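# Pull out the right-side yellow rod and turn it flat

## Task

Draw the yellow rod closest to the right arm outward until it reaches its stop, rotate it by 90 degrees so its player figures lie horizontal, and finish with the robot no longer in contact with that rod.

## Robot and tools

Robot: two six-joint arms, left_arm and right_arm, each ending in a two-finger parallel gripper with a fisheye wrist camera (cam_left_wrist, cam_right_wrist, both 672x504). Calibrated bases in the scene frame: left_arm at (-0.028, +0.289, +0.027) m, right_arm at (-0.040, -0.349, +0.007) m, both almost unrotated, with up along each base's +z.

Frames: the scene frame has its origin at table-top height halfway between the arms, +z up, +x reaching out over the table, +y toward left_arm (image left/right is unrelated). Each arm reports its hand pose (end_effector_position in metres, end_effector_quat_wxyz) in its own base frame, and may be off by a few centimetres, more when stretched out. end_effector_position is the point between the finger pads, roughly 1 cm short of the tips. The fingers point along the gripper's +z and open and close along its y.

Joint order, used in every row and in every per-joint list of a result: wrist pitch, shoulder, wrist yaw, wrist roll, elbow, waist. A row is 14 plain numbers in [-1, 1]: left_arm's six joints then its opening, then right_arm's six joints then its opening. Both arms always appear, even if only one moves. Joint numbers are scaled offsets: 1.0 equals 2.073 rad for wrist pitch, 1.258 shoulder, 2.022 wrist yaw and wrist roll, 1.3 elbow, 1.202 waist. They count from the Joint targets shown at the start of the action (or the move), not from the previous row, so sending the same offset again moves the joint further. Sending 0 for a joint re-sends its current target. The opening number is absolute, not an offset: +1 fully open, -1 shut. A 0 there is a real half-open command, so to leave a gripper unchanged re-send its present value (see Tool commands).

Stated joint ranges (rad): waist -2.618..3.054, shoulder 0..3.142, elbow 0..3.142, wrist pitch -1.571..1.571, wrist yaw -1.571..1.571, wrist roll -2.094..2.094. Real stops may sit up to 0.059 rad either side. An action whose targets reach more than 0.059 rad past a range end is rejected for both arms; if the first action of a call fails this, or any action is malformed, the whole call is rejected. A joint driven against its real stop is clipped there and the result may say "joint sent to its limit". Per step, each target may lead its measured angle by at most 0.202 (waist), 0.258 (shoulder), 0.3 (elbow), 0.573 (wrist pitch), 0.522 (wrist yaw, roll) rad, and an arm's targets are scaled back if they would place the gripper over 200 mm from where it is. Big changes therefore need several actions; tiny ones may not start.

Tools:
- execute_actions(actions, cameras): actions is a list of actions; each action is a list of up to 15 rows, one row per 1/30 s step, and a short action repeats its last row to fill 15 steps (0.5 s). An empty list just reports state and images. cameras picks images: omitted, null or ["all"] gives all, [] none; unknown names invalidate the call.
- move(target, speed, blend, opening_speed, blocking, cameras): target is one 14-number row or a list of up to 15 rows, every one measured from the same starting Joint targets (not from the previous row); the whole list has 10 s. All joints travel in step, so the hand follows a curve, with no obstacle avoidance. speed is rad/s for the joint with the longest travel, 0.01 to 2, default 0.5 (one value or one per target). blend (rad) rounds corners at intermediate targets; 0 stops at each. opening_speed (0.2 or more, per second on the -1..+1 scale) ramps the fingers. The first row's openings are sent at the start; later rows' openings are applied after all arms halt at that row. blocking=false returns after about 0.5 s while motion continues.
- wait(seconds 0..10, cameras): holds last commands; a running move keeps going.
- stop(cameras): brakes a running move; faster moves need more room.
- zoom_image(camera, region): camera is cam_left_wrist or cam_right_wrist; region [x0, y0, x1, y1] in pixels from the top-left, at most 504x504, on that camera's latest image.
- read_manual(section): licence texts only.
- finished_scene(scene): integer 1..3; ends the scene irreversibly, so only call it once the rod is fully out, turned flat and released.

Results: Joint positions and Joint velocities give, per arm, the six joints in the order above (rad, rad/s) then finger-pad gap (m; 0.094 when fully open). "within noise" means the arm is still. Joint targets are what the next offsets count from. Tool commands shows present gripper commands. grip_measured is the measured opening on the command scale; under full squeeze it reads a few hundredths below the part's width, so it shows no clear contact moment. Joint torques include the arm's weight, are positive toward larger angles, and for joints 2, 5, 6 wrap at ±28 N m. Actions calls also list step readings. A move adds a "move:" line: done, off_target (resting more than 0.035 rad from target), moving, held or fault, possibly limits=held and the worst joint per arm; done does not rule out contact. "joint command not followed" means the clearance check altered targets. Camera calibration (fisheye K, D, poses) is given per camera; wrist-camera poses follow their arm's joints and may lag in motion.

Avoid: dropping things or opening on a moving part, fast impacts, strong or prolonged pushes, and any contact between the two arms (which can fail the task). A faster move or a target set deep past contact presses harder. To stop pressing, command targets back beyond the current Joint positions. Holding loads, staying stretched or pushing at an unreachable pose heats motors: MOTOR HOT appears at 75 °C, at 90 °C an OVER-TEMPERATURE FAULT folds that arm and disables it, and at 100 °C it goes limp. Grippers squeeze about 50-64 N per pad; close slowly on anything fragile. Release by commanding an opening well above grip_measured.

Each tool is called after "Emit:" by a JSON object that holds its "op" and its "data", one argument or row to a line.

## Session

Emit:
{"op": "execute_actions", "data": {
  "actions": []
}}

Scene clock: 0.00 s.
left_arm: end_effector_position=(+0.4127, +0.0165, +0.1264) grip_measured=+1.000 end_effector_quat_wxyz=(+0.618, -0.002, +0.786, +0.007) | right_arm: end_effector_position=(+0.3903, -0.0463, +0.1052) grip_measured=+1.000 end_effector_quat_wxyz=(+0.587, +0.098, +0.798, -0.097)
Joint names: [wrist pitch, shoulder, wrist yaw, wrist roll, elbow, waist]
Joint positions: left_arm=[0.901 1.55 0.039 0.018 0.411 0.054 0.094] | right_arm=[0.871 1.537 0.276 0.046 0.357 0.003 0.094]
Joint velocities: within noise
Joint torques (N m): no reading
Heat: left arm: 39 °C; right arm: 38 °C.
Joint targets: left_arm=[0.890 1.548 0.039 0.020 0.413 0.054] | right_arm=[0.861 1.535 0.277 0.048 0.359 0.003]
Tool commands: left_gripper/opening=+1.0 right_gripper/opening=+1.0
camera_calibration:
cam_left_wrist: T_world_to_cam=[[-0.0177715, -0.985886, 0.166469, -0.00802584], [-0.580773, -0.125349, -0.804357, 0.379017], [0.813871, -0.110976, -0.570349, -0.140832], [0, 0, 0, 1]] pos_world=[0.334599, 0.0239679, 0.225878]
cam_right_wrist: T_world_to_cam=[[-0.258995, -0.939858, 0.222685, 0.0248201], [-0.669392, 0.00845401, -0.742861, 0.372449], [0.696301, -0.341461, -0.631323, -0.10339], [0, 0, 0, 1]] pos_world=[0.327733, -0.0151249, 0.205878]

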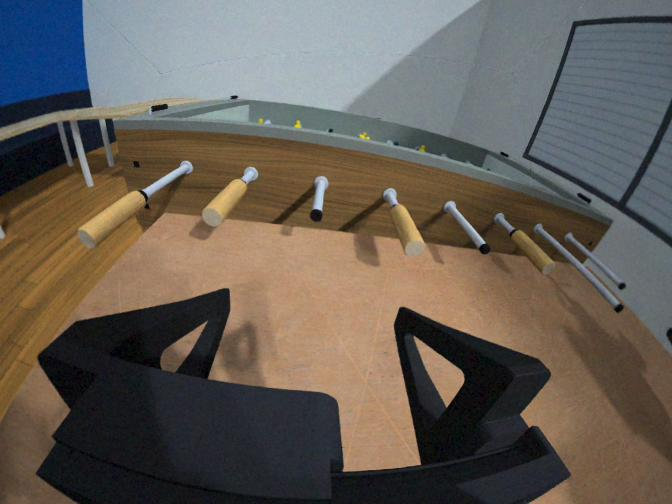

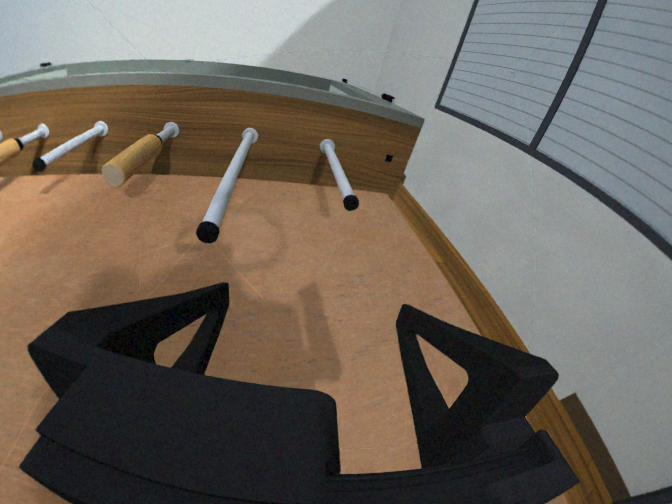

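Emit:
{"op": "move", "data": {
  "target": [0,0,0,0,0,0,1,-0.3671,0.0517,-0.0875,-0.0237,0.6469,0.0807,0.5],
  "speed": 1.0,
  "cameras": ["cam_right_wrist"]
}}

Emit:
{"op": "zoom_image", "data": {
  "camera": "cam_right_wrist",
  "region": [200, 120, 450, 300]
}}

Scene clock: 9.90 s.
left_arm: end_effector_position=(+0.4127, +0.0165, +0.1264) grip_measured=+1.000 end_effector_quat_wxyz=(+0.618, -0.002, +0.786, +0.007) | right_arm: end_effector_position=(+0.5100, +0.0297, +0.2718) grip_measured=+0.502 end_effector_quat_wxyz=(+0.600, -0.002, +0.800, -0.013)
Joint names: [wrist pitch, shoulder, wrist yaw, wrist roll, elbow, waist]
Joint positions: left_arm=[0.901 1.55 0.039 0.018 0.411 0.054 0.094] | right_arm=[0.12 1.586 0.109 0.008 1.182 0.094 0.071]
Joint velocities: within noise
Joint torques (N m): left_arm=[1.86 -6.79 -0.01 0.01 5.65 -0.06] | right_arm=[1.55 -5.98 -0.03 -0.08 8.7 0.61]
Heat: left arm: 39 °C; right arm: 39 °C.
Joint targets: left_arm=[0.890 1.548 0.039 0.020 0.413 0.054] | right_arm=[0.100 1.600 0.101 0.000 1.200 0.100]
move: done
camera_calibration:
cam_right_wrist: T_world_to_cam=[[-0.00979313, -0.978158, 0.207632, -0.0317017], [-0.637669, -0.153834, -0.754793, 0.567617], [0.770248, -0.139792, -0.622235, -0.101728], [0, 0, 0, 1]] pos_world=[0.439997, 0.0420888, 0.371717]
Images, in order (width x height): cam_right_wrist 672x504.

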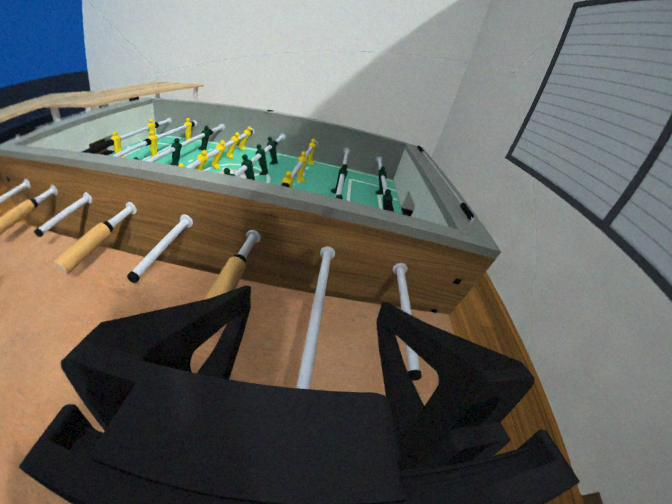

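Scaled by 2.016 from the camera's 672x504 image, which has a finer 960x720 frame.

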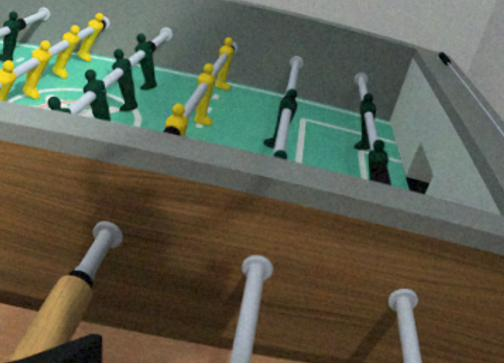

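Emit:
{"op": "move", "data": {
  "target": [0,0,0,0,0,0,1,0.2481,0.6069,0.364,-0.2648,0.1311,0.3557,0.5],
  "speed": 0.7,
  "cameras": ["cam_right_wrist"]
}}

Scene clock: 115.90 s.
left_arm: end_effector_position=(+0.4127, +0.0165, +0.1264) grip_measured=+1.000 end_effector_quat_wxyz=(+0.618, -0.002, +0.786, +0.007) | right_arm: end_effector_position=(+0.5528, +0.1744, +0.0614) grip_measured=+0.501 end_effector_quat_wxyz=(+0.511, -0.193, +0.769, -0.333)
Joint names: [wrist pitch, shoulder, wrist yaw, wrist roll, elbow, waist]
Joint positions: left_arm=[0.901 1.55 0.039 0.018 0.411 0.054 0.094] | right_arm=[0.612 2.346 0.825 -0.533 1.347 0.532 0.071]
Joint velocities: within noise
Joint torques (N m): left_arm=[1.87 -6.82 -0.01 0.02 5.63 -0.06] | right_arm=[1.56 -10.15 0.39 -0.01 7.43 -0.29]
Heat: left arm: 39 °C; right arm: 43 °C.
Joint targets: left_arm=[0.890 1.548 0.039 0.020 0.413 0.054] | right_arm=[0.615 2.363 0.836 -0.536 1.371 0.528]
move: done
camera_calibration:
cam_right_wrist: T_world_to_cam=[[-0.0158012, -0.562689, 0.826518, 0.0468094], [-0.736051, -0.552933, -0.390505, 0.559985], [0.676741, -0.61453, -0.405431, -0.124203], [0, 0, 0, 1]] pos_world=[0.496971, 0.259647, 0.129632]
Images, in order (width x height): cam_right_wrist 672x504.

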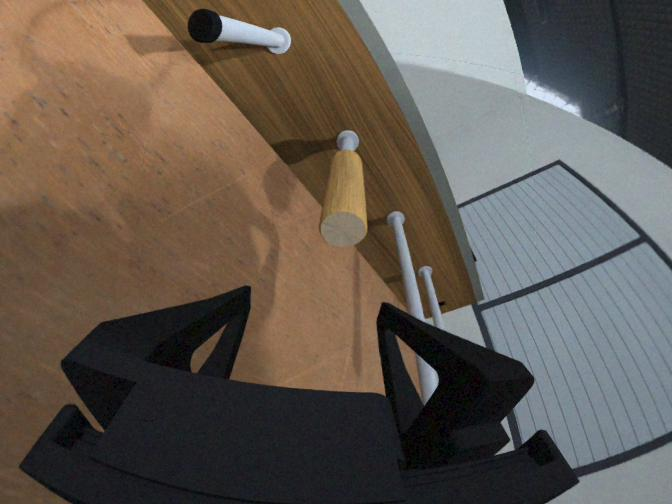

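Emit:
{"op": "move", "data": {
  "target": [
    [0,0,0,0,0,0,1,-0.0594,0.1223,-0.0312,-0.0153,0.231,-0.0577,0.5],
    [0,0,0,0,0,0,1,-0.1399,0.2686,-0.0554,-0.0286,0.5134,-0.1007,0.5]
  ],
  "speed": 0.45,
  "blend": 0.05,
  "cameras": ["cam_right_wrist"]
}}

Scene clock: 134.20 s.
left_arm: end_effector_position=(+0.4127, +0.0165, +0.1264) grip_measured=+1.000 end_effector_quat_wxyz=(+0.618, -0.002, +0.786, +0.007) | right_arm: end_effector_position=(+0.6685, +0.1638, +0.0717) grip_measured=+0.501 end_effector_quat_wxyz=(+0.519, -0.180, +0.764, -0.337)
Joint names: [wrist pitch, shoulder, wrist yaw, wrist roll, elbow, waist]
Joint positions: left_arm=[0.901 1.55 0.039 0.018 0.411 0.054 0.094] | right_arm=[0.342 2.67 0.732 -0.591 2.009 0.413 0.071]
Joint velocities: within noise
Joint torques (N m): left_arm=[1.86 -6.78 -0.01 0.02 5.63 -0.06] | right_arm=[1.37 -11.85 0.09 -0.01 8.99 -0.5]
Heat: left arm: 39 °C; right arm: 43 °C.
Joint targets: left_arm=[0.890 1.548 0.039 0.020 0.413 0.054] | right_arm=[0.325 2.701 0.724 -0.593 2.038 0.407]
move: done
camera_calibration:
cam_right_wrist: T_world_to_cam=[[-0.047761, -0.567581, 0.821931, 0.0566913], [-0.734464, -0.537735, -0.414009, 0.641454], [0.676965, -0.623452, -0.391185, -0.204605], [0, 0, 0, 1]] pos_world=[0.612343, 0.249548, 0.138933]
Images, in order (width x height): cam_right_wrist 672x504.

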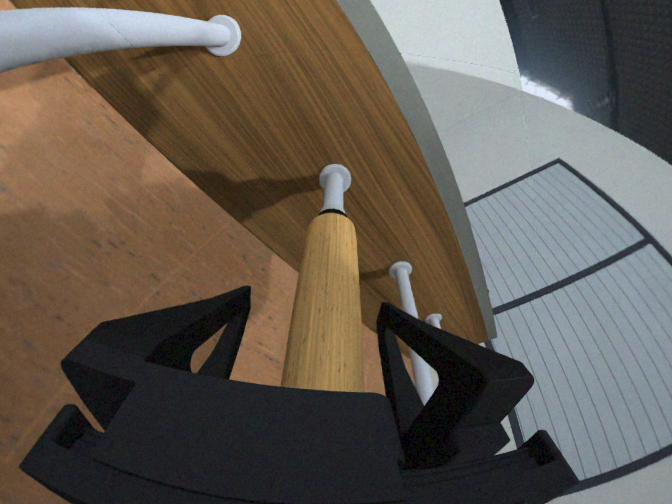

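Emit:
{"op": "move", "data": {
  "target": [
    [0,0,0,0,0,0,1,0,0,0,0,0,0,-0.6],
    [0,0,0,0,0,0,1,-0.0297,-0.0539,-0.0759,0.1947,-0.0479,-0.0265,-0.6],
    [0,0,0,0,0,0,1,-0.0123,-0.0948,-0.1599,0.37,-0.1118,-0.059,-0.6],
    [0,0,0,0,0,0,1,0.0406,-0.115,-0.2414,0.5384,-0.1775,-0.0927,-0.6],
    [0,0,0,0,0,0,1,0.12,-0.1079,-0.3101,0.7439,-0.2312,-0.122,-0.6]
  ],
  "speed": 0.6,
  "blend": [0,0.08,0.08,0.08,0],
  "opening_speed": 0.8,
  "cameras": ["cam_right_wrist"]
}}

Scene clock: 153.67 s.
left_arm: end_effector_position=(+0.4127, +0.0165, +0.1264) grip_measured=+1.000 end_effector_quat_wxyz=(+0.618, -0.002, +0.786, +0.007) | right_arm: end_effector_position=(+0.6771, +0.1654, +0.0750) grip_measured=-0.310 end_effector_quat_wxyz=(+0.547, +0.267, +0.732, +0.307)
Joint names: [wrist pitch, shoulder, wrist yaw, wrist roll, elbow, waist]
Joint positions: left_arm=[0.901 1.55 0.039 0.018 0.411 0.054 0.094] | right_arm=[0.588 2.566 0.099 0.882 1.763 0.264 0.032]
Joint velocities: within noise
Joint torques (N m): left_arm=[1.85 -6.78 -0.01 0.01 5.61 -0.05] | right_arm=[1.62 -13.56 0.02 0.36 4.7 -0.24]
Heat: left arm: 39 °C; right arm: 43 °C.
Joint targets: left_arm=[0.890 1.548 0.039 0.020 0.413 0.054] | right_arm=[0.573 2.565 0.097 0.911 1.738 0.260]
move: done
camera_calibration:
cam_right_wrist: T_world_to_cam=[[-0.0542698, -0.794966, -0.604221, 0.204206], [-0.626725, 0.498196, -0.59918, 0.419537], [0.777349, 0.346163, -0.525262, -0.426374], [0, 0, 0, 1]] pos_world=[0.605457, 0.10092, 0.150806]
Images, in order (width x height): cam_right_wrist 672x504.

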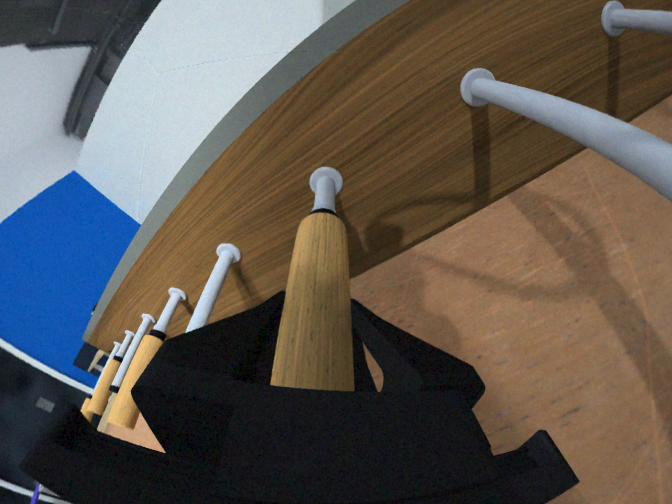

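Emit:
{"op": "move", "data": {
  "target": [
    [0,0,0,0,0,0,1,0.0793,-0.1253,0.0193,0.004,-0.2486,0.034,-0.6],
    [0,0,0,0,0,0,1,0.1391,-0.2211,0.0411,0.0099,-0.4381,0.0718,-0.6],
    [0,0,0,0,0,0,1,0.1814,-0.289,0.0621,0.0178,-0.573,0.1083,-0.6],
    [0,0,0,0,0,0,1,0.2197,-0.3521,0.0874,0.0242,-0.6976,0.1522,-0.6],
    [0,0,0,0,0,0,1,0.2455,-0.3958,0.1098,0.0292,-0.7839,0.1912,-0.6]
  ],
  "speed": [0.45,0.45,0.4,0.25,0.2],
  "blend": 0.04,
  "cameras": ["cam_right_wrist"]
}}

Scene clock: 170.17 s.
left_arm: end_effector_position=(+0.4127, +0.0165, +0.1264) grip_measured=+1.000 end_effector_quat_wxyz=(+0.618, -0.002, +0.786, +0.007) | right_arm: end_effector_position=(+0.4978, +0.1760, +0.0698) grip_measured=-0.311 end_effector_quat_wxyz=(+0.544, +0.275, +0.728, +0.312)
Joint names: [wrist pitch, shoulder, wrist yaw, wrist roll, elbow, waist]
Joint positions: left_arm=[0.901 1.55 0.039 0.018 0.411 0.054 0.094] | right_arm=[1.06 2.14 0.26 0.939 0.858 0.425 0.032]
Joint velocities: within noise
Joint torques (N m): left_arm=[1.87 -6.78 -0.01 0.02 5.63 -0.03] | right_arm=[1.93 -15.09 0.72 0.34 -5.83 5.86]
Heat: left arm: 39 °C; right arm: 43 °C.
Joint targets: left_arm=[0.890 1.548 0.039 0.020 0.413 0.054] | right_arm=[1.082 2.068 0.319 0.970 0.718 0.490]
move: off_target (right_arm); right_arm: the elbow is farthest, 0.139 rad from its target
camera_calibration:
cam_right_wrist: T_world_to_cam=[[-0.0626974, -0.782284, -0.619759, 0.202871], [-0.625232, 0.51481, -0.586562, 0.29424], [0.777917, 0.350717, -0.521386, -0.294793], [0, 0, 0, 1]] pos_world=[0.426012, 0.110614, 0.144621]
Images, in order (width x height): cam_right_wrist 672x504.

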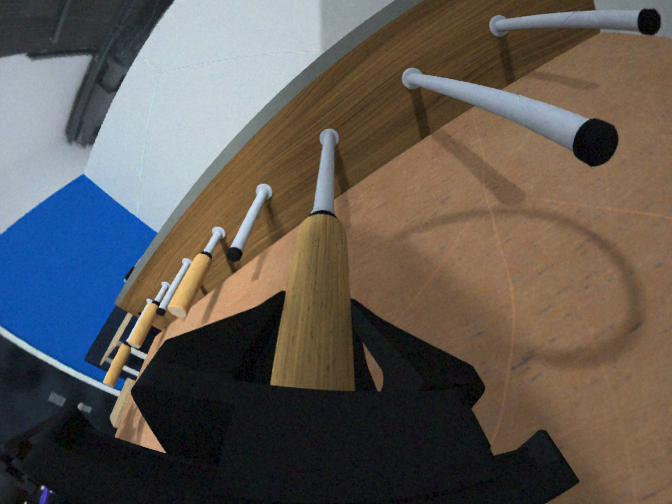

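Emit:
{"op": "move", "data": {
  "target": [
    [0,0,0,0,0,0,1,-0.0259,0.043,-0.0224,-0.0049,0.087,-0.0392,-0.6],
    [0,0,0,0,0,0,1,-0.0259,0.043,-0.0224,-0.0049,0.087,-0.0392,0.4],
    [0,0,0,0,0,0,1,0,0,0,0,0,0,0.4],
    [0,0,0,0,0,0,1,0.0545,-0.1068,0.0801,0.0099,-0.2034,0.1395,0.4],
    [0,0,0,0,0,0,1,-0.0396,-0.372,0.0401,-0.2324,-0.0138,0.0915,0.4],
    [0,0,0,0,0,0,1,-0.4255,-0.372,-0.0589,-0.4797,0.3708,-0.1997,0.4]
  ],
  "speed": [0.4,0.4,0.4,0.5,0.8,0.9],
  "blend": [0,0,0.03,0.02,0.1,0],
  "opening_speed": 1.5,
  "cameras": ["cam_right_wrist"]
}}

Emit:
{"op": "zoom_image", "data": {
  "camera": "cam_right_wrist",
  "region": [200, 120, 450, 300]
}}

Scene clock: 194.77 s.
left_arm: end_effector_position=(+0.4127, +0.0165, +0.1264) grip_measured=+1.000 end_effector_quat_wxyz=(+0.618, -0.002, +0.786, +0.007) | right_arm: end_effector_position=(+0.5100, +0.0937, +0.2812) grip_measured=+0.398 end_effector_quat_wxyz=(+0.629, -0.029, +0.777, +0.000)
Joint names: [wrist pitch, shoulder, wrist yaw, wrist roll, elbow, waist]
Joint positions: left_arm=[0.901 1.55 0.039 0.018 0.411 0.054 0.094] | right_arm=[0.22 1.612 0.209 0.008 1.176 0.251 0.066]
Joint velocities: within noise
Joint torques (N m): left_arm=[1.87 -6.75 0 0.01 5.64 -0.05] | right_arm=[1.54 -8.17 -0.01 -0.07 9.16 -0.03]
Heat: left arm: 40 °C; right arm: 45 °C.
Joint targets: left_arm=[0.890 1.548 0.039 0.020 0.413 0.054] | right_arm=[0.200 1.599 0.200 0.000 1.200 0.250]
move: done; target 2's new numbers were sent with right_arm's elbow 0.044 rad from that target
camera_calibration:
cam_right_wrist: T_world_to_cam=[[0.0334368, -0.974885, 0.220185, 0.00304952], [-0.570725, -0.19948, -0.796543, 0.566432], [0.82046, -0.0990312, -0.563061, -0.133021], [0, 0, 0, 1]] pos_world=[0.432314, 0.102792, 0.375617]
Images, in order (width x height): cam_right_wrist 672x504.

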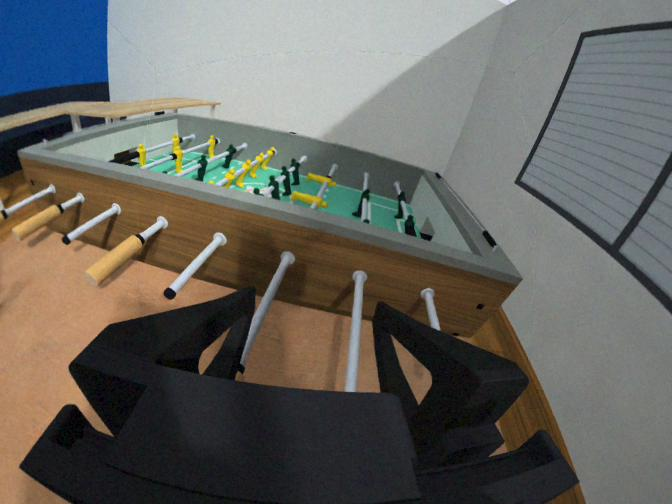

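Scaled by 2.016 from the camera's 672x504 image, which has a finer 960x720 frame.

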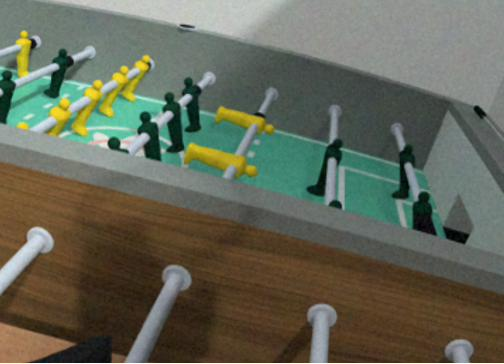

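Emit:
{"op": "finished_scene", "data": {
  "scene": 3
}}

The scene is finished: the task was done.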